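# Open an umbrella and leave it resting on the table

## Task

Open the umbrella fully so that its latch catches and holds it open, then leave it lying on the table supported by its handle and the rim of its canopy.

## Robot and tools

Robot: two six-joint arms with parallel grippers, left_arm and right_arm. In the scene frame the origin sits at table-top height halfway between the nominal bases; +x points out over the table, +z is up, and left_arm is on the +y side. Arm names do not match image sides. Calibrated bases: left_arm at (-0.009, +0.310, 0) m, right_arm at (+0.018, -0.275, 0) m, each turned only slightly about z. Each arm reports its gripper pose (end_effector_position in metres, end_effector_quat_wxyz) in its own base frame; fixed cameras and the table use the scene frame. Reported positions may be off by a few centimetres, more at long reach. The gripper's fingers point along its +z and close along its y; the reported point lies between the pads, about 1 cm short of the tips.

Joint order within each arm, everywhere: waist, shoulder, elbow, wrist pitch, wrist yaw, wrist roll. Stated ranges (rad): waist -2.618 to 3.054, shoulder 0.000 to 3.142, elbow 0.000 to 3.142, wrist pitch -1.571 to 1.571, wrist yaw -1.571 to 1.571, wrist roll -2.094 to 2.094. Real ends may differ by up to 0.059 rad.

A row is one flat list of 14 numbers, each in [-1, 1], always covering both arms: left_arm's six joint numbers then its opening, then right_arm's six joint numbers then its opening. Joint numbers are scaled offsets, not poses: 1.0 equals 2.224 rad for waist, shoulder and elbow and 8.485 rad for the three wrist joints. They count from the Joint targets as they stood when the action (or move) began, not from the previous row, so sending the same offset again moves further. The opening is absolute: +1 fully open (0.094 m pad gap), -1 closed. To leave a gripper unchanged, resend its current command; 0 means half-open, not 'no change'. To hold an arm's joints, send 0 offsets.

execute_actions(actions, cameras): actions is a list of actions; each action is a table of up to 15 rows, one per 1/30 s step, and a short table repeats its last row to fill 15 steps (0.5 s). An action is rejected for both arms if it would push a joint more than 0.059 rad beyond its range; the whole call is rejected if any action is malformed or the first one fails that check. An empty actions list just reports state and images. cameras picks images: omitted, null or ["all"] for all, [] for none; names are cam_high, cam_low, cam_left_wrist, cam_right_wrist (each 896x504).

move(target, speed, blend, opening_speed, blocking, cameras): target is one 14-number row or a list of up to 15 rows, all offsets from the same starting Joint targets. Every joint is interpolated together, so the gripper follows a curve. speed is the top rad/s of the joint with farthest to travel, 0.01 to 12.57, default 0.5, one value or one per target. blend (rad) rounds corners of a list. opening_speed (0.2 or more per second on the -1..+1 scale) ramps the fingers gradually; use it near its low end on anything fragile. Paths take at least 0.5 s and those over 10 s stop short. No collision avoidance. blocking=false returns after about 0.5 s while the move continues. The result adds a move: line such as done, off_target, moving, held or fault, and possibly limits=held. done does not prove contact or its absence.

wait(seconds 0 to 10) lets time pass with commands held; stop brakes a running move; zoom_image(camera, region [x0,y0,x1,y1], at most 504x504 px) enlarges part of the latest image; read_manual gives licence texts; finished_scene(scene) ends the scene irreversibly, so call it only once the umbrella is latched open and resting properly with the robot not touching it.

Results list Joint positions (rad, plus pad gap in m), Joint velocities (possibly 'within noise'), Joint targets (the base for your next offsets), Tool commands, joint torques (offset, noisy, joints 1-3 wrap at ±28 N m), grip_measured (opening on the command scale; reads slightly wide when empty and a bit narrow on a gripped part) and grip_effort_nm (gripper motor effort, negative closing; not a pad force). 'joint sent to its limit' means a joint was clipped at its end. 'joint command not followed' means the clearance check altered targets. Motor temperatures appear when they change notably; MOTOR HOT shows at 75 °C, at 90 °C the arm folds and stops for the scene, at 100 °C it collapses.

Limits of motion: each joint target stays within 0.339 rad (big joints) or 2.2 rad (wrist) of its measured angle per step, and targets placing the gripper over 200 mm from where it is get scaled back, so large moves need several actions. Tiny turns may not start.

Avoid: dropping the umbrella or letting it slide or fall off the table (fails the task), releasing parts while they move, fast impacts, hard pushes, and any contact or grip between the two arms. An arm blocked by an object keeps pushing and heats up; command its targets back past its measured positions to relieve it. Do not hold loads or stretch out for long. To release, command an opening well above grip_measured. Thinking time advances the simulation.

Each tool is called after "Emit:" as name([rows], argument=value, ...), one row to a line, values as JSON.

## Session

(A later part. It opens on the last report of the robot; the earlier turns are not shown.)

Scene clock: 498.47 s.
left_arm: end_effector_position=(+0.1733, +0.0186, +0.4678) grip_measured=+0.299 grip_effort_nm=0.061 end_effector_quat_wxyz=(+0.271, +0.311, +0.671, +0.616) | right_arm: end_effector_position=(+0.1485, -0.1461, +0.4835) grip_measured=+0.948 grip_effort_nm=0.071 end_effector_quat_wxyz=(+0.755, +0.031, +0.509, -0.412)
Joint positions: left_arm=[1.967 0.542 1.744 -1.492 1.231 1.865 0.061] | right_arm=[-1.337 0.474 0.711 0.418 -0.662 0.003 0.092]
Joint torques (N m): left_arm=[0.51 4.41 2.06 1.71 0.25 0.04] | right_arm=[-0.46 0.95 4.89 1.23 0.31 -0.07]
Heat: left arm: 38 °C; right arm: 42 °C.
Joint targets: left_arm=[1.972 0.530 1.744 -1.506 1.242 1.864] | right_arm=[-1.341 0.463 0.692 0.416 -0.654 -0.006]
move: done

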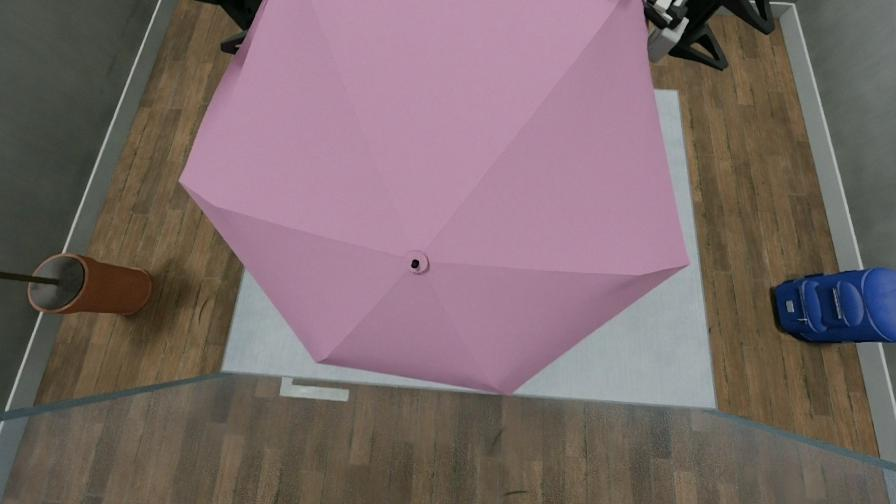

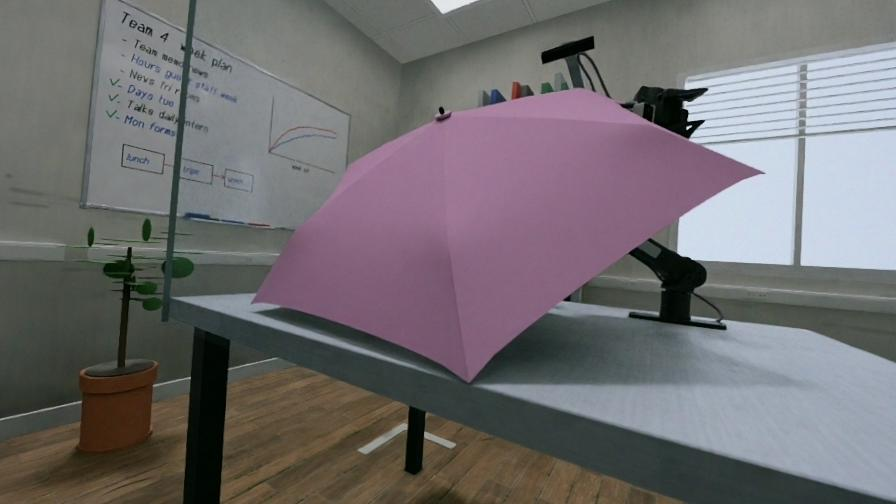

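Emit:
move(target=[0.15,0.15,0,0,0,0,0.3,-0.05,0.15,0,0,0,0,0.95], speed=0.3, cameras=["cam_high","cam_low"])

Scene clock: 501.33 s.
left_arm: end_effector_position=(+0.0807, +0.1606, +0.4718) grip_measured=+0.299 grip_effort_nm=0.061 end_effector_quat_wxyz=(+0.264, +0.103, +0.765, +0.578) | right_arm: end_effector_position=(+0.1447, -0.2690, +0.4145) grip_measured=+0.948 grip_effort_nm=0.076 end_effector_quat_wxyz=(+0.702, +0.167, +0.587, -0.367)
Joint positions: left_arm=[2.299 0.869 1.744 -1.491 1.231 1.865 0.061] | right_arm=[-1.448 0.798 0.711 0.418 -0.662 0.003 0.092]
Joint torques (N m): left_arm=[0.62 1.63 3.82 1.57 0.41 0.03] | right_arm=[-0.47 -0.79 5.89 1.57 0.22 -0.07]
Heat: left arm: 38 °C; right arm: 42 °C.
Joint targets: left_arm=[2.306 0.864 1.744 -1.506 1.241 1.864] | right_arm=[-1.453 0.796 0.692 0.416 -0.654 -0.006]
move: done

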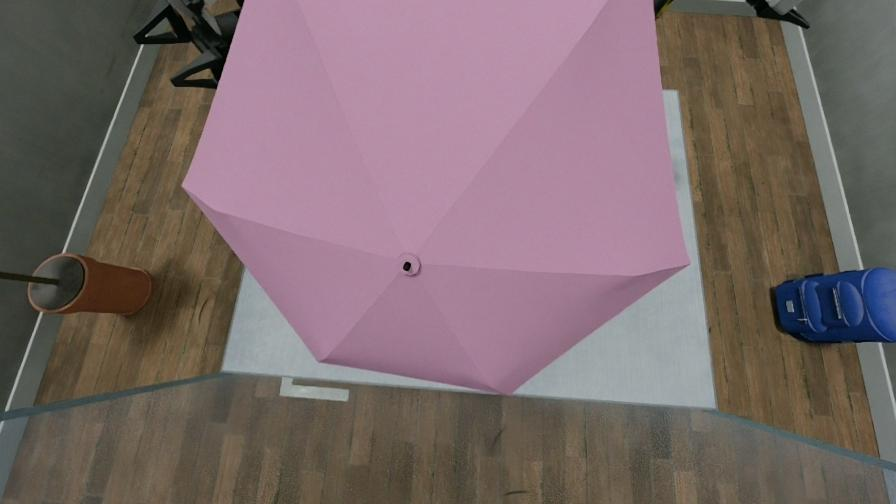

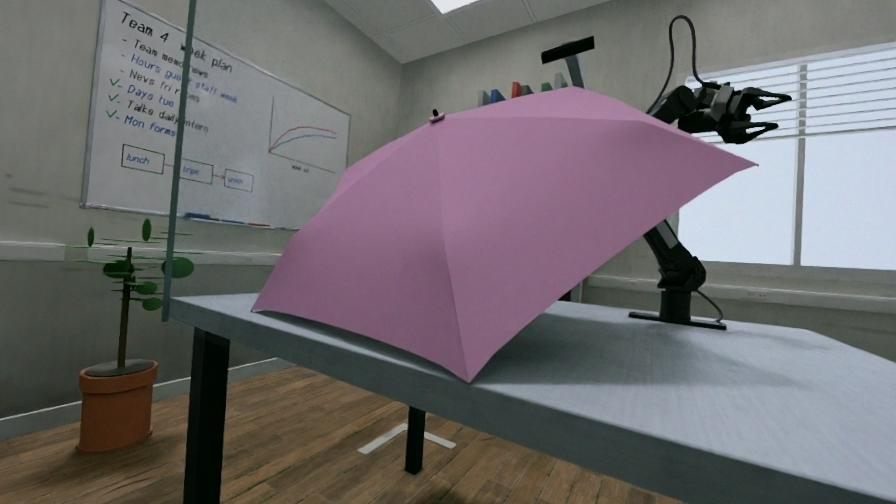

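Settled, resting on two rim corners and the handle.

Emit:
finished_scene(scene=2)

The scene is finished: the task was done.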